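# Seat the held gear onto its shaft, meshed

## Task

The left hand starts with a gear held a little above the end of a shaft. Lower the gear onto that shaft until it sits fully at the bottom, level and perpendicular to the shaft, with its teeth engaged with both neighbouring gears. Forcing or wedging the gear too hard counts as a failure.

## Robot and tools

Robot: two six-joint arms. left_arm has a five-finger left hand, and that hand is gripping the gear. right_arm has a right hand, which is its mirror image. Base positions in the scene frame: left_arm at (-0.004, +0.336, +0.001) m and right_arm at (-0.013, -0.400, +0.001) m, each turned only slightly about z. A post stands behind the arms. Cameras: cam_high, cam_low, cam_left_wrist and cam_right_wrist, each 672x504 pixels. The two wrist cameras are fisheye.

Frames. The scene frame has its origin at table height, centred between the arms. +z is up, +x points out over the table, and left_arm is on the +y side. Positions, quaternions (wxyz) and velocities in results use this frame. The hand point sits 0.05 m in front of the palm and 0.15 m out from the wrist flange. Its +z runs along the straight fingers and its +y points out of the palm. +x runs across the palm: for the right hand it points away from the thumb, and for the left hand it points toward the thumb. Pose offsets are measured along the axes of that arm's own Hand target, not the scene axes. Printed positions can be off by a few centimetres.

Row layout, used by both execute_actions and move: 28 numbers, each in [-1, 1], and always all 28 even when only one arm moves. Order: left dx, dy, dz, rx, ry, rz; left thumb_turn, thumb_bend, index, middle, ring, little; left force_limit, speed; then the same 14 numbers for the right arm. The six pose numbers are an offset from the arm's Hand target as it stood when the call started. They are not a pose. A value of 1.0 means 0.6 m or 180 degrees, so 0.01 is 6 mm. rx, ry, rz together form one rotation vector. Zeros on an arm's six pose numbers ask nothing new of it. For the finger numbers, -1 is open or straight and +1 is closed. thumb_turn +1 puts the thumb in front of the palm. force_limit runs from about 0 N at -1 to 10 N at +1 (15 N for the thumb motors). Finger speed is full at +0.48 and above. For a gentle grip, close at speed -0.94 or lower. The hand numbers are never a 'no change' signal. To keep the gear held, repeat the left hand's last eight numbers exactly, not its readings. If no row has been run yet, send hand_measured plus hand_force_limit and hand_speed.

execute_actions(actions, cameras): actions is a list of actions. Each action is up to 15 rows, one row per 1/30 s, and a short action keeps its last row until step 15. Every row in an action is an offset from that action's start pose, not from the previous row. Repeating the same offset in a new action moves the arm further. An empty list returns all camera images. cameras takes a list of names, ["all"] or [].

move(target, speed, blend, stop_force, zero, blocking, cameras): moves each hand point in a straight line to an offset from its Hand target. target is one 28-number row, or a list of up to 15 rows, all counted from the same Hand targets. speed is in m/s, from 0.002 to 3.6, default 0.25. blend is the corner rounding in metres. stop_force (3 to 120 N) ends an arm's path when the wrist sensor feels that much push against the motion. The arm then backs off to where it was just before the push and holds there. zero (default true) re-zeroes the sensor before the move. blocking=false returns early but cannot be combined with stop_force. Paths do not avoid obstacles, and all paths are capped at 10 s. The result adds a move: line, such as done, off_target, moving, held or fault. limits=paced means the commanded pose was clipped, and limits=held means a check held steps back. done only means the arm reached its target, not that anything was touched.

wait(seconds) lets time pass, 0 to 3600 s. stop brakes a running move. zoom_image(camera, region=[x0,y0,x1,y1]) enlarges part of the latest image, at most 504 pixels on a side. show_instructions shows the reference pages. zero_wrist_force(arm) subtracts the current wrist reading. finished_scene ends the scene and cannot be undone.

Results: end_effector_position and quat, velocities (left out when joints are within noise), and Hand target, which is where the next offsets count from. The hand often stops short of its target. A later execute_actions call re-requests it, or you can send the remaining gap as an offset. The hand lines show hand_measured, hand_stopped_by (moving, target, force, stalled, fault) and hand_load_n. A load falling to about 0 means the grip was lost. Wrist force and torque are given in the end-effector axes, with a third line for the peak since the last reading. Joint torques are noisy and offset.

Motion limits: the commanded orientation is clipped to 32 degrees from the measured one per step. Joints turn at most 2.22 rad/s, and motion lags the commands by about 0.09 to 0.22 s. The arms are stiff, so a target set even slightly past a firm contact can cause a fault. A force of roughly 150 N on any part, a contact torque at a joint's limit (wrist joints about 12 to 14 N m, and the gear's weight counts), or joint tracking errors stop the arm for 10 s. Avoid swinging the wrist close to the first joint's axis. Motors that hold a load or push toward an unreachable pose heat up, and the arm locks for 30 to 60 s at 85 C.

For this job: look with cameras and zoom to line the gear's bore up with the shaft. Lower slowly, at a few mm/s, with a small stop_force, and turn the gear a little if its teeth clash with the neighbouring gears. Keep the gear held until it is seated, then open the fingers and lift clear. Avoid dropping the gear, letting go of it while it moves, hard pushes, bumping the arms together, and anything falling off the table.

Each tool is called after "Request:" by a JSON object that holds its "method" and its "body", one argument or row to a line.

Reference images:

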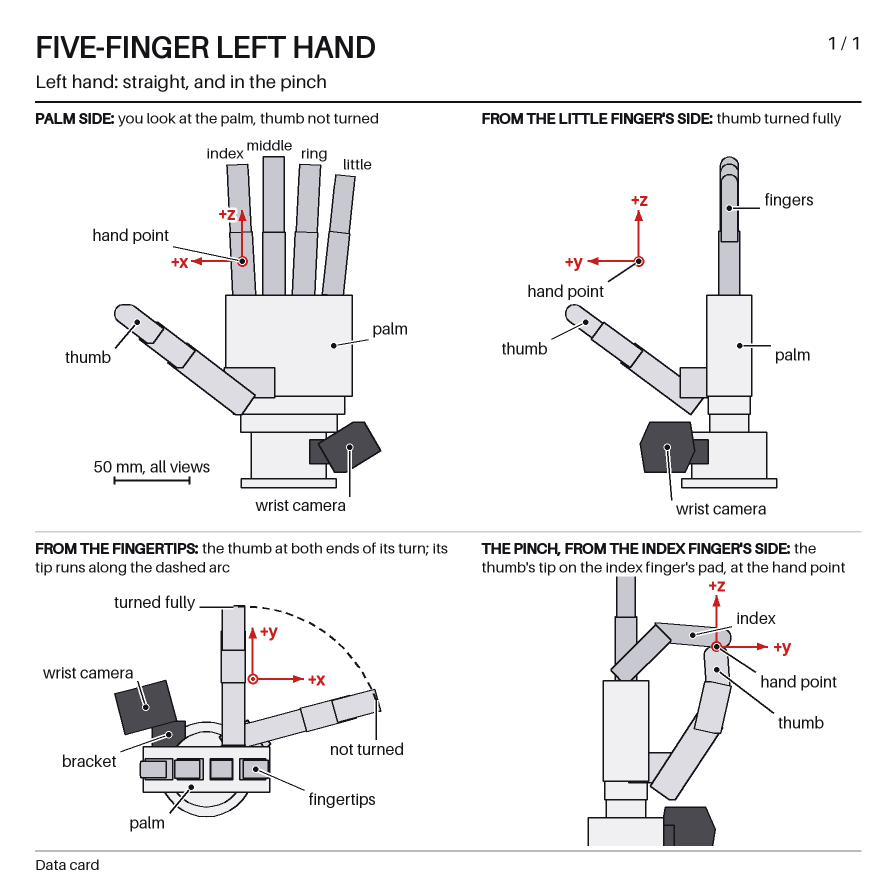

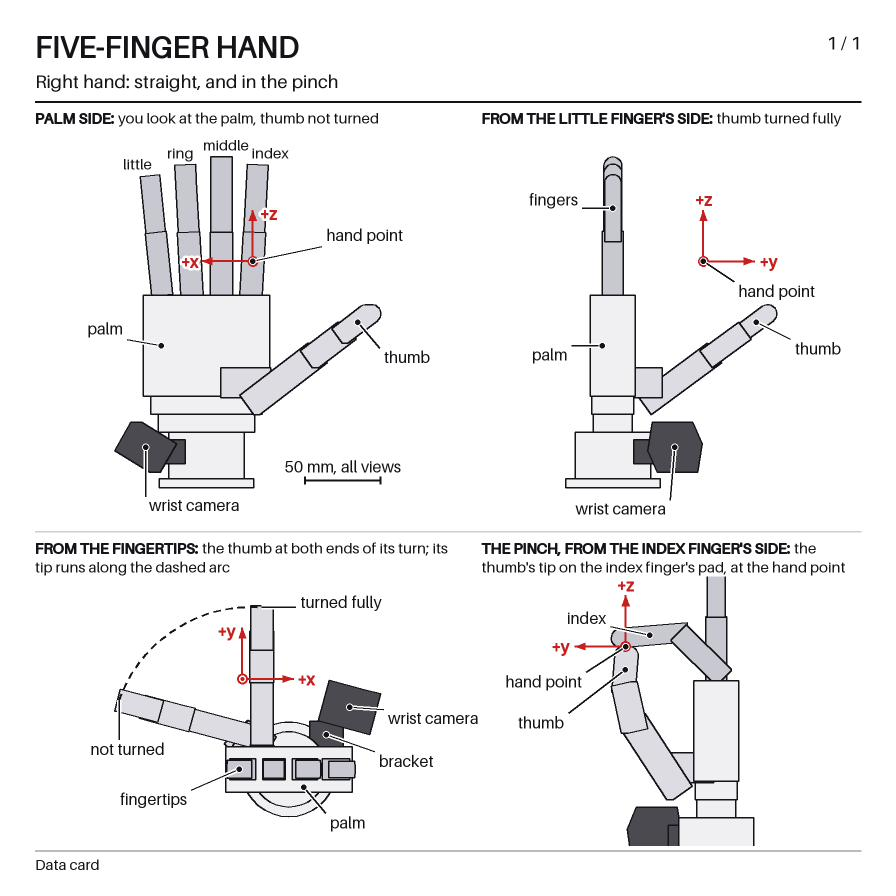

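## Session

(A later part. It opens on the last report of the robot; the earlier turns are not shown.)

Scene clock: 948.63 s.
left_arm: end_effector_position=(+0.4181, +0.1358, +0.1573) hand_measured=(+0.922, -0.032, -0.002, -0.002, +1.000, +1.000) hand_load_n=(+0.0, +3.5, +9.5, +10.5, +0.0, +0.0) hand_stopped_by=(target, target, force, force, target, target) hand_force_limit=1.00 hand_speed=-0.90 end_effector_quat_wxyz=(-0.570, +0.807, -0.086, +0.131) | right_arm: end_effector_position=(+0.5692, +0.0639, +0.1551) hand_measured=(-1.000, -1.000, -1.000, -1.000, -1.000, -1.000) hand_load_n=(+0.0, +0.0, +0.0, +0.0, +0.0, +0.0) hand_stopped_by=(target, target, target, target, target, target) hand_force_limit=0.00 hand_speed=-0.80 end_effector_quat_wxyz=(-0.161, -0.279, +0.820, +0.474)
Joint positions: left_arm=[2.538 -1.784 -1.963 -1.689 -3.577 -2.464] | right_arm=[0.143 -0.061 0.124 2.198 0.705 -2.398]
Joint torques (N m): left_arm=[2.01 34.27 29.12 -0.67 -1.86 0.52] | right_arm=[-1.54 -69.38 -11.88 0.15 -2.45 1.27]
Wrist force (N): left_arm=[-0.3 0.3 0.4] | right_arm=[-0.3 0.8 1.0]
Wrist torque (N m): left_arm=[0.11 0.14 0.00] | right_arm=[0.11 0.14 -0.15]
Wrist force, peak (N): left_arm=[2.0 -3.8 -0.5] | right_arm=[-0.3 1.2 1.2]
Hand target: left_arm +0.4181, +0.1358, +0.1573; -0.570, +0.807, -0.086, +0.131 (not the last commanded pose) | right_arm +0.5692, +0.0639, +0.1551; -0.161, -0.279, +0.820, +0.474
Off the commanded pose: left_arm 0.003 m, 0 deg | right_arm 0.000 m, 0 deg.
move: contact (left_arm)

Request:
{"method": "move", "body": {
  "target": [
    [0.00023,-0.0019,-0.0006,0,0,0,0.922,-0.032,-0.002,-0.002,1,1,1,-0.9,0,0,0,0,0,0,-1,-1,-1,-1,-1,-1,0,-0.8],
    [0.00055,-0.00195,-0.00034,0.0005,-0.00419,-0.0014,0.922,-0.032,-0.002,-0.002,1,1,1,-0.9,0,0,0,0,0,0,-1,-1,-1,-1,-1,-1,0,-0.8]
  ],
  "speed": 0.02
}}

Request:
{"method": "move", "body": {
  "target": [
    [-0.00075,0.0071,0.00236,0,0,0,0.922,-0.032,-0.002,-0.002,1,1,1,-0.9,0,0,0,0,0,0,-1,-1,-1,-1,-1,-1,0,-0.8]
  ],
  "speed": 0.005,
  "stop_force": 3
}}

Request:
{"method": "move", "body": {
  "target": [
    [0.00023,-0.0019,-0.0006,0,0,0,0.922,-0.032,-0.002,-0.002,1,1,1,-0.9,0,0,0,0,0,0,-1,-1,-1,-1,-1,-1,0,-0.8],
    [0.00055,-0.00195,-0.00034,0.0005,-0.00419,-0.0014,0.922,-0.032,-0.002,-0.002,1,1,1,-0.9,0,0,0,0,0,0,-1,-1,-1,-1,-1,-1,0,-0.8]
  ],
  "speed": 0.02
}}

Request:
{"method": "move", "body": {
  "target": [
    [-0.00075,0.0071,0.00236,0,0,0,0.922,-0.032,-0.002,-0.002,1,1,1,-0.9,0,0,0,0,0,0,-1,-1,-1,-1,-1,-1,0,-0.8]
  ],
  "speed": 0.005,
  "stop_force": 3
}}

Request:
{"method": "move", "body": {
  "target": [
    [0.00023,-0.0019,-0.0006,0,0,0,0.922,-0.032,-0.002,-0.002,1,1,1,-0.9,0,0,0,0,0,0,-1,-1,-1,-1,-1,-1,0,-0.8],
    [0.00055,-0.00195,-0.00034,0.0005,-0.00419,-0.0014,0.922,-0.032,-0.002,-0.002,1,1,1,-0.9,0,0,0,0,0,0,-1,-1,-1,-1,-1,-1,0,-0.8]
  ],
  "speed": 0.02
}}

Request:
{"method": "move", "body": {
  "target": [
    [-0.00075,0.0071,0.00236,0,0,0,0.922,-0.032,-0.002,-0.002,1,1,1,-0.9,0,0,0,0,0,0,-1,-1,-1,-1,-1,-1,0,-0.8]
  ],
  "speed": 0.005,
  "stop_force": 3
}}

Request:
{"method": "move", "body": {
  "target": [
    [0.00023,-0.0019,-0.0006,0,0,0,0.922,-0.032,-0.002,-0.002,1,1,1,-0.9,0,0,0,0,0,0,-1,-1,-1,-1,-1,-1,0,-0.8],
    [0.00055,-0.00195,-0.00034,0.0005,-0.00419,-0.0014,0.922,-0.032,-0.002,-0.002,1,1,1,-0.9,0,0,0,0,0,0,-1,-1,-1,-1,-1,-1,0,-0.8]
  ],
  "speed": 0.02
}}

Request:
{"method": "move", "body": {
  "target": [
    [-0.00075,0.0071,0.00236,0,0,0,0.922,-0.032,-0.002,-0.002,1,1,1,-0.9,0,0,0,0,0,0,-1,-1,-1,-1,-1,-1,0,-0.8]
  ],
  "speed": 0.005,
  "stop_force": 3
}}

Request:
{"method": "move", "body": {
  "target": [
    [0.00023,-0.0019,-0.0006,0,0,0,0.922,-0.032,-0.002,-0.002,1,1,1,-0.9,0,0,0,0,0,0,-1,-1,-1,-1,-1,-1,0,-0.8],
    [0.00055,-0.00195,-0.00034,0.0005,-0.00419,-0.0014,0.922,-0.032,-0.002,-0.002,1,1,1,-0.9,0,0,0,0,0,0,-1,-1,-1,-1,-1,-1,0,-0.8]
  ],
  "speed": 0.02
}}

Request:
{"method": "move", "body": {
  "target": [
    [-0.00075,0.0071,0.00236,0,0,0,0.922,-0.032,-0.002,-0.002,1,1,1,-0.9,0,0,0,0,0,0,-1,-1,-1,-1,-1,-1,0,-0.8]
  ],
  "speed": 0.005,
  "stop_force": 3,
  "cameras": ["cam_high","cam_right_wrist","cam_low"]
}}

Request:
{"method": "zoom_image", "body": {
  "camera": "cam_high",
  "region": [260, 185, 310, 230]
}}

Request:
{"method": "zoom_image", "body": {
  "camera": "cam_right_wrist",
  "region": [390, 0, 530, 150]
}}

Scene clock: 967.80 s.
left_arm: end_effector_position=(+0.4184, +0.1359, +0.1585) hand_measured=(+0.922, -0.032, -0.002, -0.002, +1.000, +1.000) hand_load_n=(+0.0, +3.5, +9.0, +10.5, +0.0, +0.0) hand_stopped_by=(target, target, force, force, target, target) hand_force_limit=1.00 hand_speed=-0.90 end_effector_quat_wxyz=(-0.571, +0.807, -0.080, +0.127) | right_arm: end_effector_position=(+0.5692, +0.0639, +0.1551) hand_measured=(-1.000, -1.000, -1.000, -1.000, -1.000, -1.000) hand_load_n=(+0.0, +0.0, +0.0, +0.0, +0.0, +0.0) hand_stopped_by=(target, target, target, target, target, target) hand_force_limit=0.00 hand_speed=-0.80 end_effector_quat_wxyz=(-0.161, -0.279, +0.820, +0.474)
Joint positions: left_arm=[2.539 -1.789 -1.948 -1.719 -3.586 -2.486] | right_arm=[0.143 -0.061 0.124 2.198 0.705 -2.398]
Joint torques (N m): left_arm=[2.23 32.68 10.09 4.27 2.02 0.79] | right_arm=[-0.94 -67.95 -10.14 0.08 -2.57 1.3]
Wrist force (N): left_arm=[-0.3 0.8 0.5] | right_arm=[-0.4 0.8 1.1]
Wrist torque (N m): left_arm=[0.13 0.12 0.00] | right_arm=[0.10 0.16 -0.16]
Wrist force, peak (N): left_arm=[-0.6 1.1 0.9] | right_arm=[-0.4 0.9 1.5]
Hand target: left_arm +0.4184, +0.1359, +0.1585; -0.571, +0.807, -0.080, +0.127 | right_arm +0.5692, +0.0639, +0.1551; -0.161, -0.279, +0.820, +0.474
Off the commanded pose: left_arm 0.000 m, 0 deg | right_arm 0.000 m, 0 deg.
move: done

Scene clock: 969.13 s.
left_arm: end_effector_position=(+0.4184, +0.1359, +0.1571) hand_measured=(+0.922, -0.032, -0.002, -0.002, +1.000, +1.000) hand_load_n=(+0.0, +3.5, +9.5, +10.5, +0.0, +0.0) hand_stopped_by=(target, target, force, force, target, target) hand_force_limit=1.00 hand_speed=-0.90 end_effector_quat_wxyz=(-0.571, +0.807, -0.080, +0.127) | right_arm: end_effector_position=(+0.5692, +0.0639, +0.1551) hand_measured=(-1.000, -1.000, -1.000, -1.000, -1.000, -1.000) hand_load_n=(+0.0, +0.0, +0.0, +0.0, +0.0, +0.0) hand_stopped_by=(target, target, target, target, target, target) hand_force_limit=0.00 hand_speed=-0.80 end_effector_quat_wxyz=(-0.161, -0.279, +0.820, +0.474)
Joint positions: left_arm=[2.539 -1.791 -1.95 -1.715 -3.586 -2.486] | right_arm=[0.143 -0.061 0.124 2.198 0.705 -2.398]
Joint torques (N m): left_arm=[2.33 34.48 29.14 -0.55 -2.07 0.79] | right_arm=[-0.83 -67.99 -11.71 0.44 -2.42 1.16]
Wrist force (N): left_arm=[-0.5 -0.3 0.3] | right_arm=[-0.5 1.0 1.3]
Wrist torque (N m): left_arm=[0.08 0.14 0.01] | right_arm=[0.12 0.15 -0.15]
Wrist force, peak (N): left_arm=[1.9 -4.3 -0.5] | right_arm=[0.0 0.9 1.5]
Hand target: left_arm +0.4184, +0.1359, +0.1571; -0.571, +0.807, -0.080, +0.127 (not the last commanded pose) | right_arm +0.5692, +0.0639, +0.1551; -0.161, -0.279, +0.820, +0.474
Off the commanded pose: left_arm 0.003 m, 0 deg | right_arm 0.000 m, 0 deg.
move: contact (left_arm)

Scene clock: 969.97 s.
left_arm: end_effector_position=(+0.4186, +0.1360, +0.1583) hand_measured=(+0.922, -0.032, -0.002, -0.002, +1.000, +1.000) hand_load_n=(+0.0, +3.5, +9.0, +10.5, +0.0, +0.0) hand_stopped_by=(target, target, force, force, target, target) hand_force_limit=1.00 hand_speed=-0.90 end_effector_quat_wxyz=(-0.571, +0.808, -0.074, +0.123) | right_arm: end_effector_position=(+0.5692, +0.0639, +0.1551) hand_measured=(-1.000, -1.000, -1.000, -1.000, -1.000, -1.000) hand_load_n=(+0.0, +0.0, +0.0, +0.0, +0.0, +0.0) hand_stopped_by=(target, target, target, target, target, target) hand_force_limit=0.00 hand_speed=-0.80 end_effector_quat_wxyz=(-0.161, -0.279, +0.820, +0.474)
Joint positions: left_arm=[2.541 -1.797 -1.934 -1.744 -3.595 -2.507] | right_arm=[0.143 -0.061 0.124 2.198 0.705 -2.398]
Joint torques (N m): left_arm=[2.83 32.58 9.47 4.24 2.24 0.83] | right_arm=[0.08 -68.24 -12.12 0.01 -2.5 1.37]
Wrist force (N): left_arm=[-0.1 0.7 0.9] | right_arm=[-0.4 1.0 1.1]
Wrist torque (N m): left_arm=[0.10 0.08 0.02] | right_arm=[0.14 0.15 -0.15]
Wrist force, peak (N): left_arm=[-0.3 1.2 1.0] | right_arm=[0.0 1.0 1.3]
Hand target: left_arm +0.4186, +0.1360, +0.1583; -0.572, +0.808, -0.075, +0.123 | right_arm +0.5692, +0.0639, +0.1551; -0.161, -0.279, +0.820, +0.474
Off the commanded pose: left_arm 0.000 m, 0 deg | right_arm 0.000 m, 0 deg.
move: done

Scene clock: 971.33 s.
left_arm: end_effector_position=(+0.4186, +0.1360, +0.1570) hand_measured=(+0.922, -0.032, -0.002, -0.002, +1.000, +1.000) hand_load_n=(+0.0, +3.5, +9.0, +10.5, +0.0, +0.0) hand_stopped_by=(target, target, force, force, target, target) hand_force_limit=1.00 hand_speed=-0.90 end_effector_quat_wxyz=(-0.572, +0.808, -0.075, +0.123) | right_arm: end_effector_position=(+0.5692, +0.0639, +0.1551) hand_measured=(-1.000, -1.000, -1.000, -1.000, -1.000, -1.000) hand_load_n=(+0.0, +0.0, +0.0, +0.0, +0.0, +0.0) hand_stopped_by=(target, target, target, target, target, target) hand_force_limit=0.00 hand_speed=-0.80 end_effector_quat_wxyz=(-0.161, -0.279, +0.820, +0.474)
Joint positions: left_arm=[2.541 -1.798 -1.936 -1.74 -3.594 -2.507] | right_arm=[0.143 -0.061 0.124 2.198 0.705 -2.398]
Joint torques (N m): left_arm=[2.24 34.92 29.42 -0.64 -2 0.72] | right_arm=[-0.04 -69.1 -11.81 0.09 -2.41 1.27]
Wrist force (N): left_arm=[-0.4 -0.2 0.3] | right_arm=[0.1 0.8 1.2]
Wrist torque (N m): left_arm=[0.11 0.11 0.04] | right_arm=[0.10 0.07 -0.13]
Wrist force, peak (N): left_arm=[2.0 -4.1 -0.5] | right_arm=[-0.1 1.1 1.4]
Hand target: left_arm +0.4186, +0.1360, +0.1570; -0.571, +0.808, -0.075, +0.123 (not the last commanded pose) | right_arm +0.5692, +0.0639, +0.1551; -0.161, -0.279, +0.820, +0.474
Off the commanded pose: left_arm 0.003 m, 0 deg | right_arm 0.000 m, 0 deg.
move: contact (left_arm)

Scene clock: 972.17 s.
left_arm: end_effector_position=(+0.4189, +0.1361, +0.1582) hand_measured=(+0.922, -0.032, -0.002, -0.002, +1.000, +1.000) hand_load_n=(+0.0, +3.5, +9.0, +10.5, +0.0, +0.0) hand_stopped_by=(target, target, force, force, target, target) hand_force_limit=1.00 hand_speed=-0.90 end_effector_quat_wxyz=(-0.572, +0.808, -0.069, +0.119) end_effector_velocity=(+0.000, +0.000, +0.000) end_effector_angular_velocity=(-0.001, +0.001, -0.003) | right_arm: end_effector_position=(+0.5692, +0.0639, +0.1551) hand_measured=(-1.000, -1.000, -1.000, -1.000, -1.000, -1.000) hand_load_n=(+0.0, +0.0, +0.0, +0.0, +0.0, +0.0) hand_stopped_by=(target, target, target, target, target, target) hand_force_limit=0.00 hand_speed=-0.80 end_effector_quat_wxyz=(-0.161, -0.279, +0.820, +0.474)
Joint positions: left_arm=[2.542 -1.804 -1.921 -1.768 -3.603 -2.527] | right_arm=[0.143 -0.061 0.124 2.198 0.705 -2.398]
Joint velocities: left_arm=[-0.001 0.001 -0.002 0.005 0 0.004] | right_arm=[within noise]
Joint torques (N m): left_arm=[2.86 32.99 9.08 4.12 2.11 0.81] | right_arm=[-0.83 -67.89 -11.08 0.07 -2.43 1.25]
Wrist force (N): left_arm=[-0.3 0.8 0.7] | right_arm=[-0.5 0.7 1.0]
Wrist torque (N m): left_arm=[0.14 0.10 0.01] | right_arm=[0.10 0.17 -0.17]
Wrist force, peak (N): left_arm=[-0.3 1.2 1.0] | right_arm=[0.0 1.0 1.2]
Hand target: left_arm +0.4189, +0.1362, +0.1582; -0.572, +0.808, -0.069, +0.119 | right_arm +0.5692, +0.0639, +0.1551; -0.161, -0.279, +0.820, +0.474
Off the commanded pose: left_arm 0.000 m, 0 deg | right_arm 0.000 m, 0 deg.
move: done

Scene clock: 973.53 s.
left_arm: end_effector_position=(+0.4189, +0.1362, +0.1569) hand_measured=(+0.922, -0.032, -0.002, -0.002, +1.000, +1.000) hand_load_n=(+0.0, +3.5, +9.0, +10.5, +0.0, +0.0) hand_stopped_by=(target, target, force, force, target, target) hand_force_limit=1.00 hand_speed=-0.90 end_effector_quat_wxyz=(-0.572, +0.808, -0.069, +0.119) | right_arm: end_effector_position=(+0.5692, +0.0639, +0.1551) hand_measured=(-1.000, -1.000, -1.000, -1.000, -1.000, -1.000) hand_load_n=(+0.0, +0.0, +0.0, +0.0, +0.0, -0.5) hand_stopped_by=(target, target, target, target, target, target) hand_force_limit=0.00 hand_speed=-0.80 end_effector_quat_wxyz=(-0.161, -0.279, +0.820, +0.474)
Joint positions: left_arm=[2.542 -1.806 -1.923 -1.764 -3.603 -2.527] | right_arm=[0.143 -0.061 0.124 2.198 0.705 -2.398]
Joint torques (N m): left_arm=[1.93 35.16 29.1 -0.81 -2.06 0.84] | right_arm=[0.13 -68.16 -11.1 0.3 -2.51 1.3]
Wrist force (N): left_arm=[-0.3 -0.6 0.8] | right_arm=[-0.3 1.0 1.0]
Wrist torque (N m): left_arm=[0.07 0.12 0.04] | right_arm=[0.14 0.13 -0.14]
Wrist force, peak (N): left_arm=[1.9 -4.2 -0.6] | right_arm=[-0.3 1.3 1.4]
Hand target: left_arm +0.4189, +0.1362, +0.1569; -0.572, +0.808, -0.069, +0.119 (not the last commanded pose) | right_arm +0.5692, +0.0639, +0.1551; -0.161, -0.279, +0.820, +0.474
Off the commanded pose: left_arm 0.003 m, 0 deg | right_arm 0.000 m, 0 deg.
move: contact (left_arm)

Scene clock: 974.37 s.
left_arm: end_effector_position=(+0.4192, +0.1363, +0.1581) hand_measured=(+0.922, -0.032, -0.002, -0.002, +1.000, +1.000) hand_load_n=(+0.0, +3.5, +9.0, +10.5, +0.0, +0.0) hand_stopped_by=(target, target, force, force, target, target) hand_force_limit=1.00 hand_speed=-0.90 end_effector_quat_wxyz=(-0.573, +0.809, -0.063, +0.115) | right_arm: end_effector_position=(+0.5692, +0.0639, +0.1551) hand_measured=(-1.000, -1.000, -1.000, -1.000, -1.000, -1.000) hand_load_n=(+0.0, +0.0, +0.0, +0.0, -0.5, +0.0) hand_stopped_by=(target, target, target, target, target, target) hand_force_limit=0.00 hand_speed=-0.80 end_effector_quat_wxyz=(-0.161, -0.279, +0.820, +0.474)
Joint positions: left_arm=[2.544 -1.811 -1.908 -1.791 -3.612 -2.547] | right_arm=[0.143 -0.061 0.124 2.198 0.705 -2.398]
Joint torques (N m): left_arm=[2.21 33.32 9.88 3.91 2.17 0.9] | right_arm=[-0.25 -67.98 -13.05 0.2 -2.66 1.22]
Wrist force (N): left_arm=[-0.6 0.6 1.2] | right_arm=[-0.1 1.0 1.2]
Wrist torque (N m): left_arm=[0.10 0.13 -0.01] | right_arm=[0.13 0.10 -0.13]
Wrist force, peak (N): left_arm=[-0.3 0.9 1.2] | right_arm=[-0.3 1.2 1.3]
Hand target: left_arm +0.4191, +0.1363, +0.1581; -0.573, +0.809, -0.063, +0.115 | right_arm +0.5692, +0.0639, +0.1551; -0.161, -0.279, +0.820, +0.474
Off the commanded pose: left_arm 0.000 m, 0 deg | right_arm 0.000 m, 0 deg.
move: done

Scene clock: 975.73 s.
left_arm: end_effector_position=(+0.4192, +0.1363, +0.1568) hand_measured=(+0.922, -0.032, -0.002, -0.002, +1.000, +1.000) hand_load_n=(+0.0, +3.5, +9.0, +10.5, +0.0, +0.0) hand_stopped_by=(target, target, force, force, target, target) hand_force_limit=1.00 hand_speed=-0.90 end_effector_quat_wxyz=(-0.573, +0.809, -0.063, +0.115) | right_arm: end_effector_position=(+0.5692, +0.0639, +0.1551) hand_measured=(-1.000, -1.000, -1.000, -1.000, -1.000, -1.000) hand_load_n=(+0.0, +0.0, +0.0, +0.0, +0.0, +0.0) hand_stopped_by=(target, target, target, target, target, target) hand_force_limit=0.00 hand_speed=-0.80 end_effector_quat_wxyz=(-0.161, -0.279, +0.820, +0.474)
Joint positions: left_arm=[2.544 -1.813 -1.91 -1.787 -3.612 -2.546] | right_arm=[0.143 -0.061 0.124 2.198 0.705 -2.398]
Joint torques (N m): left_arm=[2.13 34.72 29.24 -0.72 -2.08 0.7] | right_arm=[-0.17 -68.79 -12.37 0.29 -2.41 1.16]
Wrist force (N): left_arm=[-0.4 -1.4 0.4] | right_arm=[-0.2 0.8 1.0]
Wrist torque (N m): left_arm=[0.02 0.09 0.06] | right_arm=[0.11 0.12 -0.15]
Wrist force, peak (N): left_arm=[2.0 -4.6 -0.6] | right_arm=[-0.3 1.2 1.2]
Hand target: left_arm +0.4192, +0.1363, +0.1568; -0.573, +0.809, -0.063, +0.115 (not the last commanded pose) | right_arm +0.5692, +0.0639, +0.1551; -0.161, -0.279, +0.820, +0.474
Off the commanded pose: left_arm 0.003 m, 0 deg | right_arm 0.000 m, 0 deg.
move: contact (left_arm)

Scene clock: 976.57 s.
left_arm: end_effector_position=(+0.4194, +0.1364, +0.1580) hand_measured=(+0.922, -0.032, -0.002, -0.002, +1.000, +1.000) hand_load_n=(+0.0, +3.5, +9.0, +10.5, +0.0, +0.0) hand_stopped_by=(target, target, force, force, target, target) hand_force_limit=1.00 hand_speed=-0.90 end_effector_quat_wxyz=(-0.574, +0.809, -0.057, +0.111) | right_arm: end_effector_position=(+0.5692, +0.0639, +0.1551) hand_measured=(-1.000, -1.000, -1.000, -1.000, -1.000, -1.000) hand_load_n=(+0.0, +0.0, +0.0, -0.5, +0.0, +0.0) hand_stopped_by=(target, target, target, target, target, target) hand_force_limit=0.00 hand_speed=-0.80 end_effector_quat_wxyz=(-0.161, -0.279, +0.820, +0.474)
Joint positions: left_arm=[2.546 -1.818 -1.896 -1.813 -3.621 -2.565] | right_arm=[0.143 -0.061 0.124 2.198 0.705 -2.398]
Joint torques (N m): left_arm=[2.57 34.04 10.06 3.85 2.26 0.81] | right_arm=[0.38 -69.12 -10.95 0.23 -2.22 1.2]
Wrist force (N): left_arm=[-0.2 0.7 1.1] | right_arm=[-0.4 0.9 1.2]
Wrist torque (N m): left_arm=[0.13 0.07 0.03] | right_arm=[0.11 0.14 -0.15]
Wrist force, peak (N): left_arm=[-0.2 1.0 1.3] | right_arm=[0.0 1.1 1.3]
Hand target: left_arm +0.4194, +0.1364, +0.1580; -0.574, +0.809, -0.058, +0.111 | right_arm +0.5692, +0.0639, +0.1551; -0.161, -0.279, +0.820, +0.474
Off the commanded pose: left_arm 0.000 m, 0 deg | right_arm 0.000 m, 0 deg.
move: done

Scene clock: 977.90 s.
left_arm: end_effector_position=(+0.4194, +0.1364, +0.1567) hand_measured=(+0.922, -0.032, -0.002, -0.002, +1.000, +1.000) hand_load_n=(+0.0, +3.5, +9.0, +10.5, +0.0, +0.0) hand_stopped_by=(target, target, force, force, target, target) hand_force_limit=1.00 hand_speed=-0.90 end_effector_quat_wxyz=(-0.574, +0.809, -0.057, +0.111) | right_arm: end_effector_position=(+0.5692, +0.0639, +0.1551) hand_measured=(-1.000, -1.000, -1.000, -1.000, -1.000, -1.000) hand_load_n=(+0.0, +0.0, +0.0, +0.0, +0.0, +0.0) hand_stopped_by=(target, target, target, target, target, target) hand_force_limit=0.00 hand_speed=-0.80 end_effector_quat_wxyz=(-0.161, -0.279, +0.820, +0.474)
Joint positions: left_arm=[2.546 -1.82 -1.898 -1.809 -3.621 -2.565] | right_arm=[0.143 -0.061 0.124 2.198 0.705 -2.398]
Joint torques (N m): left_arm=[1.28 35.49 28.81 -0.9 -1.11 0.67] | right_arm=[-1.42 -67.98 -12.16 0.07 -2.34 1.23]
Wrist force (N): left_arm=[-0.5 -1.2 0.6] | right_arm=[-0.4 1.1 1.2]
Wrist torque (N m): left_arm=[0.04 0.10 0.06] | right_arm=[0.14 0.15 -0.15]
Wrist force, peak (N): left_arm=[1.3 -4.2 -0.3] | right_arm=[-0.2 1.3 1.1]
Hand target: left_arm +0.4194, +0.1364, +0.1567; -0.574, +0.809, -0.057, +0.111 (not the last commanded pose) | right_arm +0.5692, +0.0639, +0.1551; -0.161, -0.279, +0.820, +0.474
Off the commanded pose: left_arm 0.003 m, 0 deg | right_arm 0.000 m, 0 deg.
move: contact (left_arm)
Images, in order (width x height): cam_high 672x504, cam_low 672x504, cam_right_wrist 672x504.

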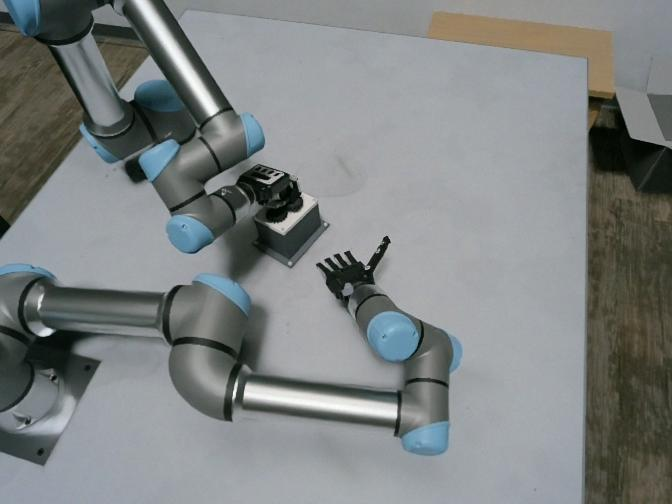

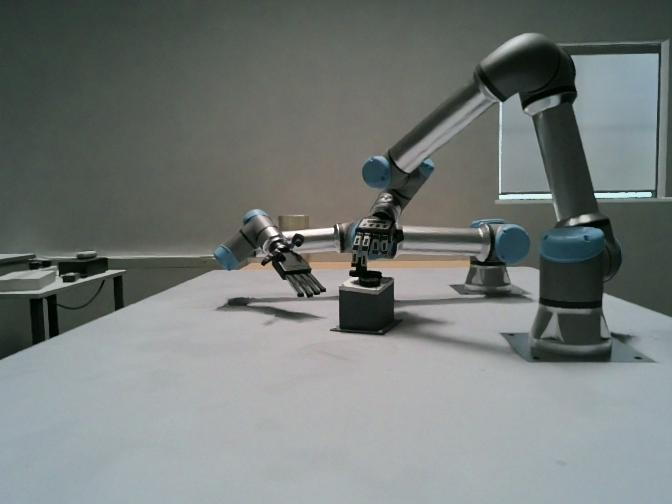

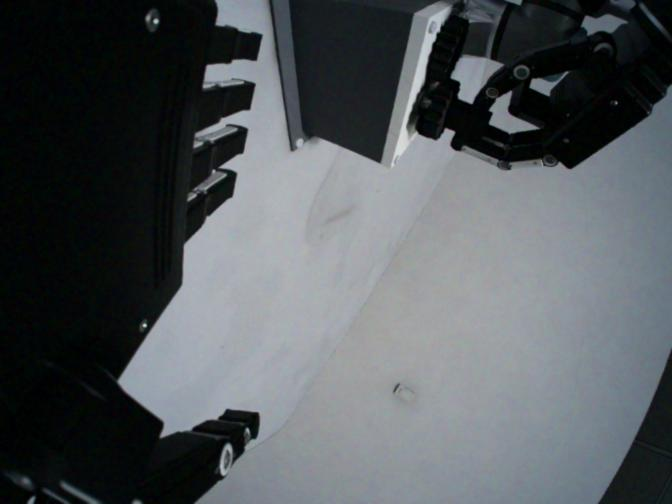

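Scaled by 10.080 from the camera's image (finer frame: 960x720).

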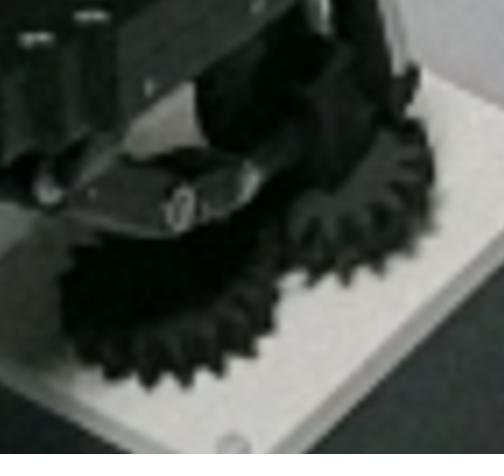

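Scaled by 3.360 from the camera's image (finer frame: 960x720).

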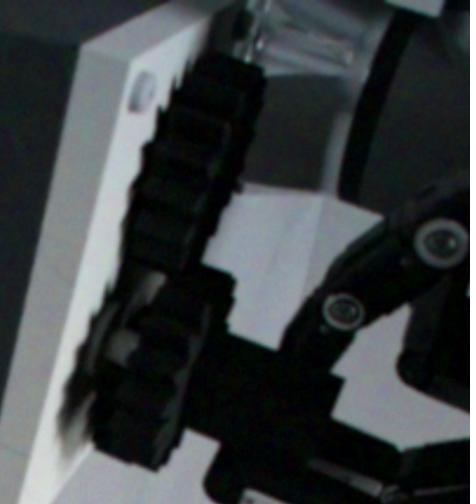

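Request:
{"method": "zoom_image", "body": {
  "camera": "cam_right_wrist",
  "region": [410, 60, 500, 150]
}}

Request:
{"method": "zoom_image", "body": {
  "camera": "cam_low",
  "region": [346, 260, 376, 290]
}}

Scaled by 5.600 from the camera's image (finer frame: 960x720).

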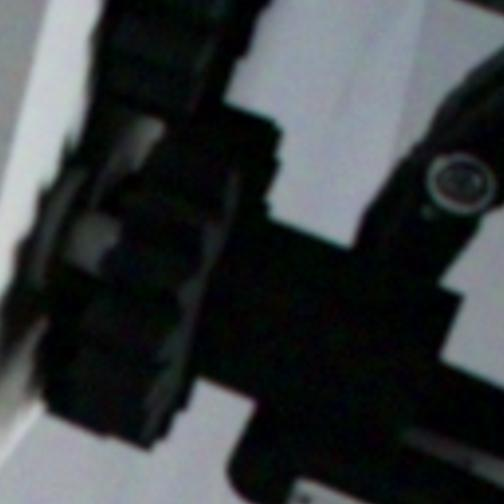

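Scaled by 16.800 from the camera's image (finer frame: 960x720).

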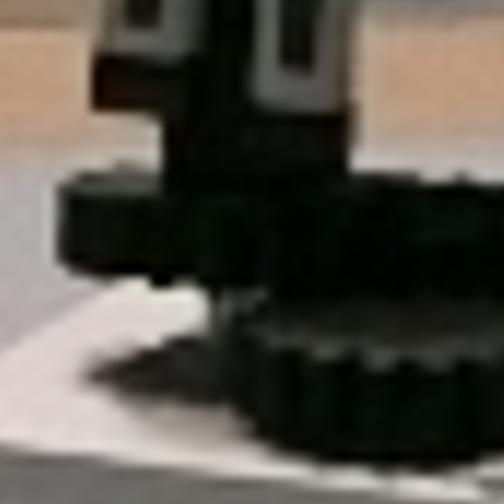

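Request:
{"method": "move", "body": {
  "target": [
    [-0.0001,0.0009,0.0003,0,0,0,0.922,-0.032,-0.002,-0.002,1,1,1,-0.9,0,0,0,0,0,0,-1,-1,-1,-1,-1,-1,0,-0.8]
  ],
  "speed": 0.005
}}

Scene clock: 1001.40 s.
left_arm: end_effector_position=(+0.4194, +0.1364, +0.1562) hand_measured=(+0.922, -0.032, -0.002, -0.002, +1.000, +1.000) hand_load_n=(+0.0, +3.0, +9.5, +10.5, +0.0, +0.0) hand_stopped_by=(target, target, force, force, target, target) hand_force_limit=1.00 hand_speed=-0.90 end_effector_quat_wxyz=(-0.574, +0.809, -0.057, +0.111) | right_arm: end_effector_position=(+0.5692, +0.0639, +0.1551) hand_measured=(-1.000, -1.000, -1.000, -1.000, -1.000, -1.000) hand_load_n=(+0.0, +0.0, +0.0, +0.0, +0.0, +0.0) hand_stopped_by=(target, target, target, target, target, target) hand_force_limit=0.00 hand_speed=-0.80 end_effector_quat_wxyz=(-0.161, -0.279, +0.820, +0.474)
Joint positions: left_arm=[2.546 -1.821 -1.898 -1.808 -3.621 -2.565] | right_arm=[0.143 -0.061 0.124 2.198 0.705 -2.398]
Joint torques (N m): left_arm=[6.4 19.04 6.72 2.41 -1.91 -0.92] | right_arm=[-0.07 -68.97 -11.51 0.25 -2.58 1.12]
Wrist force (N): left_arm=[2.3 -8.6 -1.9] | right_arm=[-0.4 1.0 0.7]
Wrist torque (N m): left_arm=[-0.32 -0.12 0.29] | right_arm=[0.16 0.16 -0.15]
Wrist force, peak (N): left_arm=[2.5 -8.8 -2.0] | right_arm=[-0.1 1.3 1.2]
Hand target: left_arm +0.4194, +0.1364, +0.1562; -0.574, +0.809, -0.057, +0.111 | right_arm +0.5692, +0.0639, +0.1551; -0.161, -0.279, +0.820, +0.474
Off the commanded pose: left_arm 0.000 m, 0 deg | right_arm 0.000 m, 0 deg.
move: done

Request:
{"method": "move", "body": {
  "target": [
    [0.00033,-0.0028,-0.0009,0,0,0,0.922,-0.032,-0.002,-0.002,1,1,1,-0.9,0,0,0,0,0,0,-1,-1,-1,-1,-1,-1,0,-0.8]
  ],
  "speed": 0.01
}}

Request:
{"method": "move", "body": {
  "target": [
    [0.0010,0,0,0,0,0,0.922,-0.032,-0.002,-0.002,1,1,1,-0.9,0,0,0,0,0,0,-1,-1,-1,-1,-1,-1,0,-0.8]
  ],
  "speed": 0.01
}}

Request:
{"method": "move", "body": {
  "target": [
    [-0.0020,0,0,0,0,0,0.922,-0.032,-0.002,-0.002,1,1,1,-0.9,0,0,0,0,0,0,-1,-1,-1,-1,-1,-1,0,-0.8]
  ],
  "speed": 0.01
}}

Request:
{"method": "move", "body": {
  "target": [
    [0.0010,0,0.0010,0,0,0,0.922,-0.032,-0.002,-0.002,1,1,1,-0.9,0,0,0,0,0,0,-1,-1,-1,-1,-1,-1,0,-0.8]
  ],
  "speed": 0.01
}}

Request:
{"method": "move", "body": {
  "target": [
    [0.0,0,-0.0020,0,0,0,0.922,-0.032,-0.002,-0.002,1,1,1,-0.9,0,0,0,0,0,0,-1,-1,-1,-1,-1,-1,0,-0.8]
  ],
  "speed": 0.01
}}

Request:
{"method": "move", "body": {
  "target": [
    [0.0,0,0.0010,0,0,0,0.922,-0.032,-0.002,-0.002,1,1,1,-0.9,0,0,0,0,0,0,-1,-1,-1,-1,-1,-1,0,-0.8]
  ],
  "speed": 0.01
}}

Scene clock: 1019.80 s.
left_arm: end_effector_position=(+0.4194, +0.1364, +0.1580) hand_measured=(+0.922, -0.032, -0.002, -0.002, +1.000, +1.000) hand_load_n=(+0.0, +3.5, +9.0, +10.5, +0.0, +0.0) hand_stopped_by=(target, target, force, force, target, target) hand_force_limit=1.00 hand_speed=-0.90 end_effector_quat_wxyz=(-0.574, +0.809, -0.057, +0.111) | right_arm: end_effector_position=(+0.5692, +0.0639, +0.1551) hand_measured=(-1.000, -1.000, -1.000, -1.000, -1.000, -1.000) hand_load_n=(+0.0, -0.5, +0.0, +0.0, +0.0, +0.0) hand_stopped_by=(target, target, target, target, target, target) hand_force_limit=0.00 hand_speed=-0.80 end_effector_quat_wxyz=(-0.161, -0.279, +0.820, +0.474)
Joint positions: left_arm=[2.546 -1.818 -1.896 -1.812 -3.621 -2.565] | right_arm=[0.143 -0.061 0.124 2.198 0.705 -2.398]
Joint torques (N m): left_arm=[8.14 26.25 26.14 3.23 -0.23 0.79] | right_arm=[-0.45 -68.18 -11.59 0.29 -2.44 1.37]
Wrist force (N): left_arm=[-0.4 0.7 1.0] | right_arm=[-0.2 0.7 0.8]
Wrist torque (N m): left_arm=[0.13 0.09 0.01] | right_arm=[0.11 0.13 -0.15]
Wrist force, peak (N): left_arm=[2.3 -9.2 -2.3] | right_arm=[-0.1 1.0 1.4]
Hand target: left_arm +0.4194, +0.1364, +0.1579; -0.574, +0.809, -0.057, +0.111 | right_arm +0.5692, +0.0639, +0.1551; -0.161, -0.279, +0.820, +0.474
Off the commanded pose: left_arm 0.000 m, 0 deg | right_arm 0.000 m, 0 deg.
move: done

Scene clock: 1020.30 s.
left_arm: end_effector_position=(+0.4201, +0.1363, +0.1580) hand_measured=(+0.922, -0.032, -0.002, -0.002, +1.000, +1.000) hand_load_n=(+0.0, +3.5, +9.0, +10.0, +0.0, +0.0) hand_stopped_by=(target, target, force, force, target, target) hand_force_limit=1.00 hand_speed=-0.90 end_effector_quat_wxyz=(-0.574, +0.809, -0.057, +0.111) | right_arm: end_effector_position=(+0.5692, +0.0639, +0.1551) hand_measured=(-1.000, -1.000, -1.000, -1.000, -1.000, -1.000) hand_load_n=(+0.0, +0.0, +0.0, +0.0, +0.0, +0.0) hand_stopped_by=(target, target, target, target, target, target) hand_force_limit=0.00 hand_speed=-0.80 end_effector_quat_wxyz=(-0.161, -0.279, +0.820, +0.474)
Joint positions: left_arm=[2.546 -1.819 -1.895 -1.812 -3.621 -2.564] | right_arm=[0.143 -0.061 0.124 2.198 0.705 -2.398]
Joint torques (N m): left_arm=[0.58 27.51 14.34 4.21 3.86 -1.31] | right_arm=[2.2 -67.74 -12.56 0.27 -2.37 1.08]
Wrist force (N): left_arm=[-0.3 0.5 1.0] | right_arm=[0.0 0.7 0.9]
Wrist torque (N m): left_arm=[0.11 0.08 0.03] | right_arm=[0.11 0.10 -0.14]
Wrist force, peak (N): left_arm=[-0.7 0.5 1.2] | right_arm=[-0.6 0.9 1.2]
Hand target: left_arm +0.4200, +0.1363, +0.1580; -0.574, +0.809, -0.057, +0.111 | right_arm +0.5692, +0.0639, +0.1551; -0.161, -0.279, +0.820, +0.474
Off the commanded pose: left_arm 0.000 m, 0 deg | right_arm 0.000 m, 0 deg.
move: done

Scene clock: 1020.80 s.
left_arm: end_effector_position=(+0.4188, +0.1366, +0.1578) hand_measured=(+0.922, -0.032, -0.002, -0.002, +1.000, +1.000) hand_load_n=(+0.0, +3.5, +9.0, +10.5, +0.0, +0.0) hand_stopped_by=(target, target, force, force, target, target) hand_force_limit=1.00 hand_speed=-0.90 end_effector_quat_wxyz=(-0.574, +0.809, -0.057, +0.111) | right_arm: end_effector_position=(+0.5692, +0.0639, +0.1551) hand_measured=(-1.000, -1.000, -1.000, -1.000, -1.000, -1.000) hand_load_n=(+0.0, +0.0, +0.0, +0.5, +0.0, +0.0) hand_stopped_by=(target, target, target, target, target, target) hand_force_limit=0.00 hand_speed=-0.80 end_effector_quat_wxyz=(-0.161, -0.279, +0.820, +0.474)
Joint positions: left_arm=[2.545 -1.817 -1.898 -1.812 -3.621 -2.566] | right_arm=[0.143 -0.061 0.124 2.198 0.705 -2.398]
Joint torques (N m): left_arm=[-1.56 24.57 25.97 -1.07 -2.12 0.8] | right_arm=[-0.24 -68.01 -12.22 0.24 -2.3 1.11]
Wrist force (N): left_arm=[1.4 0.4 0.3] | right_arm=[0.0 1.1 1.0]
Wrist torque (N m): left_arm=[0.08 -0.04 0.03] | right_arm=[0.16 0.10 -0.12]
Wrist force, peak (N): left_arm=[1.5 1.0 0.4] | right_arm=[-0.3 1.0 1.2]
Hand target: left_arm +0.4188, +0.1366, +0.1579; -0.574, +0.809, -0.057, +0.111 | right_arm +0.5692, +0.0639, +0.1551; -0.161, -0.279, +0.820, +0.474
Off the commanded pose: left_arm 0.000 m, 0 deg | right_arm 0.000 m, 0 deg.
move: done

Scene clock: 1021.30 s.
left_arm: end_effector_position=(+0.4196, +0.1370, +0.1578) hand_measured=(+0.922, -0.032, -0.002, -0.002, +1.000, +1.000) hand_load_n=(+0.0, +3.5, +9.0, +10.0, +0.0, +0.5) hand_stopped_by=(target, target, force, force, target, target) hand_force_limit=1.00 hand_speed=-0.90 end_effector_quat_wxyz=(-0.574, +0.809, -0.057, +0.111) | right_arm: end_effector_position=(+0.5692, +0.0639, +0.1551) hand_measured=(-1.000, -1.000, -1.000, -1.000, -1.000, -1.000) hand_load_n=(+0.0, +0.0, +0.0, +0.0, +0.0, +0.0) hand_stopped_by=(target, target, target, target, target, target) hand_force_limit=0.00 hand_speed=-0.80 end_effector_quat_wxyz=(-0.161, -0.279, +0.820, +0.474)
Joint positions: left_arm=[2.547 -1.818 -1.898 -1.81 -3.62 -2.563] | right_arm=[0.143 -0.061 0.124 2.198 0.705 -2.398]
Joint torques (N m): left_arm=[0.27 23.23 9.29 0.44 3.93 -1.33] | right_arm=[0.93 -68.36 -12.54 0.3 -2.55 0.99]
Wrist force (N): left_arm=[0.3 0.6 0.1] | right_arm=[-0.4 0.5 0.7]
Wrist torque (N m): left_arm=[0.09 0.02 0.03] | right_arm=[0.09 0.15 -0.16]
Wrist force, peak (N): left_arm=[1.6 0.5 0.8] | right_arm=[-0.3 1.1 1.2]
Hand target: left_arm +0.4196, +0.1370, +0.1577; -0.574, +0.809, -0.057, +0.111 | right_arm +0.5692, +0.0639, +0.1551; -0.161, -0.279, +0.820, +0.474
Off the commanded pose: left_arm 0.000 m, 0 deg | right_arm 0.000 m, 0 deg.
move: done

Scene clock: 1021.80 s.
left_arm: end_effector_position=(+0.4193, +0.1358, +0.1581) hand_measured=(+0.922, -0.032, -0.002, -0.002, +1.000, +1.000) hand_load_n=(+0.0, +3.5, +9.0, +10.5, +0.0, +0.0) hand_stopped_by=(target, target, force, force, target, target) hand_force_limit=1.00 hand_speed=-0.90 end_effector_quat_wxyz=(-0.574, +0.809, -0.057, +0.111) | right_arm: end_effector_position=(+0.5692, +0.0639, +0.1551) hand_measured=(-1.000, -1.000, -1.000, -1.000, -1.000, -1.000) hand_load_n=(+0.0, +0.0, +0.0, +0.0, +0.0, +0.0) hand_stopped_by=(target, target, target, target, target, target) hand_force_limit=0.00 hand_speed=-0.80 end_effector_quat_wxyz=(-0.161, -0.279, +0.820, +0.474)
Joint positions: left_arm=[2.544 -1.819 -1.894 -1.815 -3.622 -2.567] | right_arm=[0.143 -0.061 0.124 2.198 0.705 -2.398]
Joint torques (N m): left_arm=[4.54 28.8 15.12 3.65 -0.85 0.72] | right_arm=[-0.8 -68.81 -12.67 0.12 -2.64 1.16]
Wrist force (N): left_arm=[-0.4 0.3 1.0] | right_arm=[-0.2 1.0 1.2]
Wrist torque (N m): left_arm=[0.05 0.09 0.03] | right_arm=[0.13 0.12 -0.14]
Wrist force, peak (N): left_arm=[-0.2 0.1 1.3] | right_arm=[-0.3 1.2 1.2]
Hand target: left_arm +0.4193, +0.1359, +0.1581; -0.574, +0.809, -0.057, +0.111 | right_arm +0.5692, +0.0639, +0.1551; -0.161, -0.279, +0.820, +0.474
Off the commanded pose: left_arm 0.000 m, 0 deg | right_arm 0.000 m, 0 deg.
move: done

Scene clock: 1022.30 s.
left_arm: end_effector_position=(+0.4194, +0.1365, +0.1579) hand_measured=(+0.922, -0.032, -0.002, -0.002, +1.000, +1.000) hand_load_n=(+0.0, +3.5, +9.0, +10.5, +0.5, +0.0) hand_stopped_by=(target, target, force, force, target, target) hand_force_limit=1.00 hand_speed=-0.90 end_effector_quat_wxyz=(-0.574, +0.809, -0.057, +0.111) | right_arm: end_effector_position=(+0.5692, +0.0639, +0.1551) hand_measured=(-1.000, -1.000, -1.000, -1.000, -1.000, -1.000) hand_load_n=(+0.0, +0.0, +0.0, +0.0, +0.0, +0.0) hand_stopped_by=(target, target, target, target, target, target) hand_force_limit=0.00 hand_speed=-0.80 end_effector_quat_wxyz=(-0.161, -0.279, +0.820, +0.474)
Joint positions: left_arm=[2.546 -1.818 -1.896 -1.812 -3.621 -2.565] | right_arm=[0.143 -0.061 0.124 2.198 0.705 -2.398]
Joint torques (N m): left_arm=[0.23 36.29 20.88 -0.55 4.02 -1.27] | right_arm=[0.53 -68.27 -12.05 0.22 -2.37 1.11]
Wrist force (N): left_arm=[-0.4 0.2 1.0] | right_arm=[0.1 1.1 0.8]
Wrist torque (N m): left_arm=[0.03 0.10 0.03] | right_arm=[0.18 0.08 -0.12]
Wrist force, peak (N): left_arm=[-0.8 0.5 0.9] | right_arm=[0.1 1.0 1.2]
Hand target: left_arm +0.4194, +0.1364, +0.1579; -0.574, +0.809, -0.057, +0.111 | right_arm +0.5692, +0.0639, +0.1551; -0.161, -0.279, +0.820, +0.474
Off the commanded pose: left_arm 0.000 m, 0 deg | right_arm 0.000 m, 0 deg.
move: done

Request:
{"method": "execute_actions", "body": {
  "actions": [],
  "cameras": ["cam_high","cam_right_wrist","cam_low"]
}}

Request:
{"method": "zoom_image", "body": {
  "camera": "cam_high",
  "region": [260, 200, 300, 230]
}}

Request:
{"method": "move", "body": {
  "target": [
    [-0.0032,0.0005,-0.0026,-0.00504,0.04184,0.014,0.922,-0.032,-0.002,-0.002,1,1,1,-0.9,0,0,0,0,0,0,-1,-1,-1,-1,-1,-1,0,-0.8]
  ],
  "speed": 0.03,
  "cameras": ["cam_high","cam_right_wrist","cam_low"]
}}

Request:
{"method": "zoom_image", "body": {
  "camera": "cam_high",
  "region": [260, 200, 300, 230]
}}

Scene clock: 1050.80 s.
left_arm: end_effector_position=(+0.4194, +0.1364, +0.1579) hand_measured=(+0.922, -0.032, -0.002, -0.002, +1.000, +1.000) hand_load_n=(+0.0, +3.5, +9.0, +10.5, +0.0, +0.0) hand_stopped_by=(target, target, force, force, target, target) hand_force_limit=1.00 hand_speed=-0.90 end_effector_quat_wxyz=(-0.574, +0.809, -0.057, +0.111) | right_arm: end_effector_position=(+0.5692, +0.0639, +0.1551) hand_measured=(-1.000, -1.000, -1.000, -1.000, -1.000, -1.000) hand_load_n=(+0.0, +0.0, +0.0, +0.0, -0.5, +0.0) hand_stopped_by=(target, target, target, target, target, target) hand_force_limit=0.00 hand_speed=-0.80 end_effector_quat_wxyz=(-0.161, -0.279, +0.820, +0.474)
Joint positions: left_arm=[2.546 -1.818 -1.896 -1.812 -3.621 -2.565] | right_arm=[0.143 -0.061 0.124 2.198 0.705 -2.398]
Joint velocities: within noise
Joint torques (N m): left_arm=[-1.85 35.88 29.91 -0.51 3.66 -1.26] | right_arm=[-0.28 -69.12 -11.62 0.25 -2.36 0.84]
Wrist force (N): left_arm=[-0.5 0.3 0.9] | right_arm=[-0.3 0.8 1.1]
Wrist torque (N m): left_arm=[0.05 0.10 0.02] | right_arm=[0.12 0.15 -0.15]
Wrist force, peak (N): left_arm=[-0.4 0.7 1.3] | right_arm=[-0.2 1.0 1.4]
Hand target: left_arm +0.4194, +0.1364, +0.1579; -0.574, +0.809, -0.057, +0.111 | right_arm +0.5692, +0.0639, +0.1551; -0.161, -0.279, +0.820, +0.474
Off the commanded pose: left_arm 0.000 m, 0 deg | right_arm 0.000 m, 0 deg.
Images, in order (width x height): cam_high 672x504, cam_low 672x504, cam_right_wrist 672x504.

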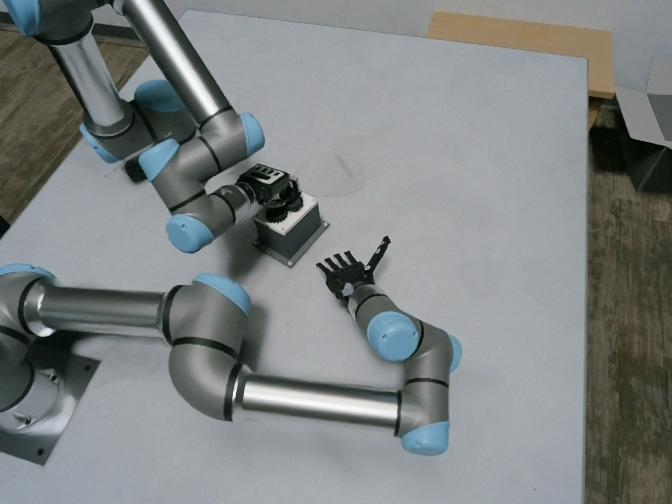

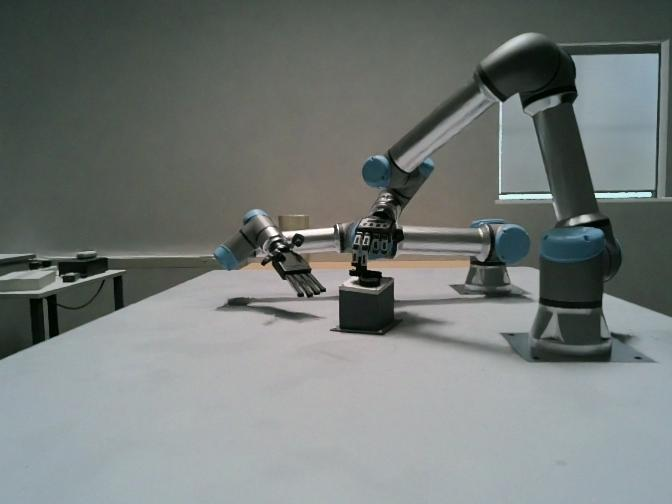

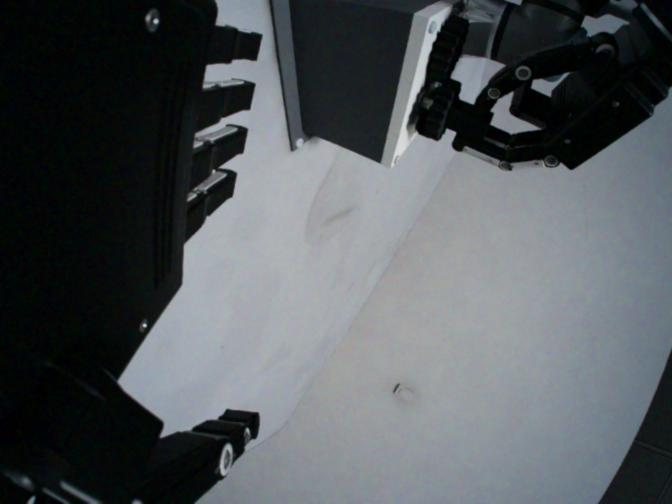

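Scaled by 12.600 from the camera's image (finer frame: 960x720).

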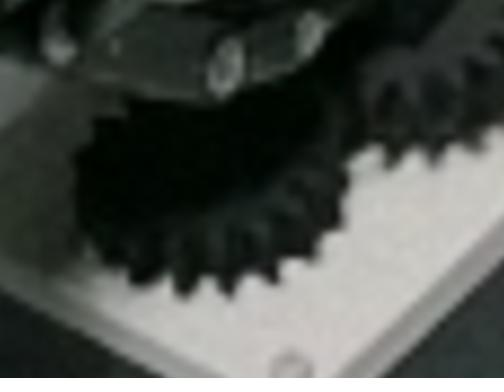

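Scene clock: 1053.47 s.
left_arm: end_effector_position=(+0.4172, +0.1353, +0.1580) hand_measured=(+0.922, -0.032, -0.002, -0.002, +1.000, +1.000) hand_load_n=(+0.0, +4.0, +9.0, +11.0, +0.5, +0.0) hand_stopped_by=(target, target, force, force, target, target) hand_force_limit=1.00 hand_speed=-0.90 end_effector_quat_wxyz=(-0.565, +0.803, -0.114, +0.151) | right_arm: end_effector_position=(+0.5692, +0.0639, +0.1551) hand_measured=(-1.000, -1.000, -1.000, -1.000, -1.000, -1.000) hand_load_n=(+0.0, +0.0, +0.0, +0.0, +0.0, +0.0) hand_stopped_by=(target, target, target, target, target, target) hand_force_limit=0.00 hand_speed=-0.80 end_effector_quat_wxyz=(-0.161, -0.279, +0.820, +0.474)
Joint positions: left_arm=[2.533 -1.749 -2.033 -1.539 -3.537 -2.338] | right_arm=[0.143 -0.061 0.124 2.198 0.705 -2.398]
Joint torques (N m): left_arm=[2.63 18.38 30.87 0.28 -1.37 -1.32] | right_arm=[2.2 -67.63 -11.99 0.16 -2.31 1.11]
Wrist force (N): left_arm=[-2.6 0.1 1.3] | right_arm=[-0.1 0.7 0.9]
Wrist torque (N m): left_arm=[0.04 0.10 -0.09] | right_arm=[0.11 0.12 -0.14]
Wrist force, peak (N): left_arm=[-2.7 -1.3 1.6] | right_arm=[-0.5 1.2 1.1]
Hand target: left_arm +0.4172, +0.1353, +0.1579; -0.565, +0.803, -0.114, +0.151 | right_arm +0.5692, +0.0639, +0.1551; -0.161, -0.279, +0.820, +0.474
Off the commanded pose: left_arm 0.000 m, 0 deg | right_arm 0.000 m, 0 deg.
move: done
Images, in order (width x height): cam_high 672x504, cam_low 672x504, cam_right_wrist 672x504.

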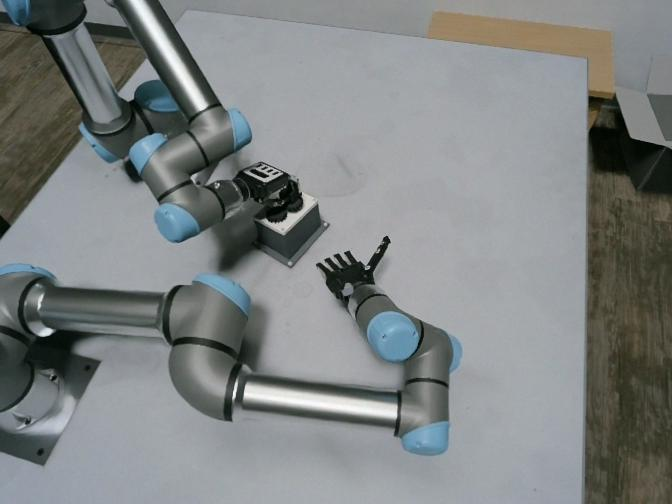

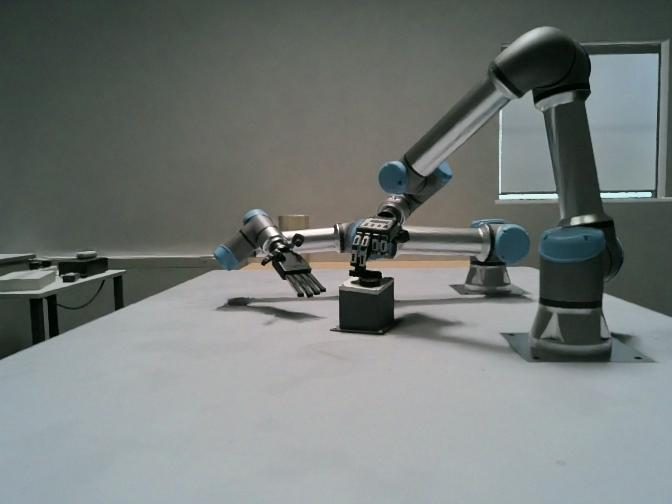

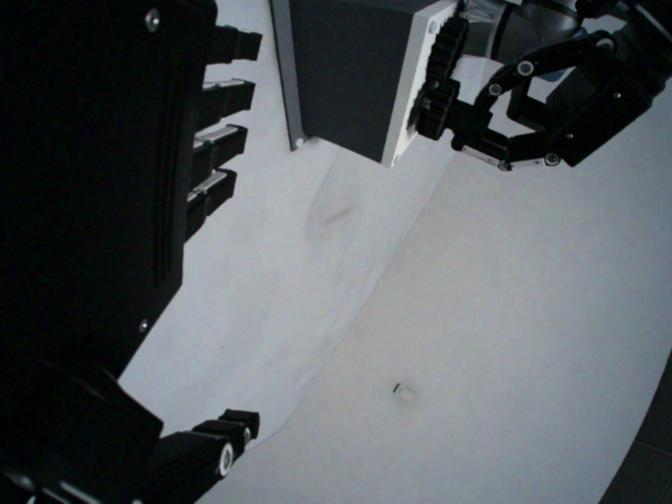

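Scaled by 12.600 from the camera's image (finer frame: 960x720).

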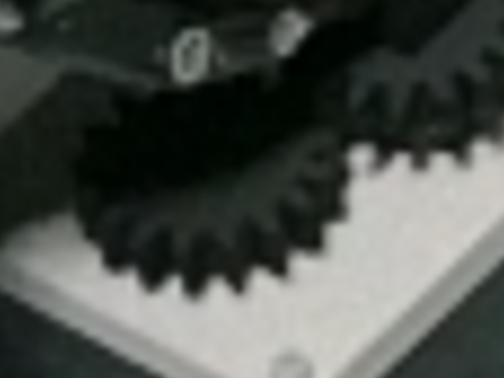

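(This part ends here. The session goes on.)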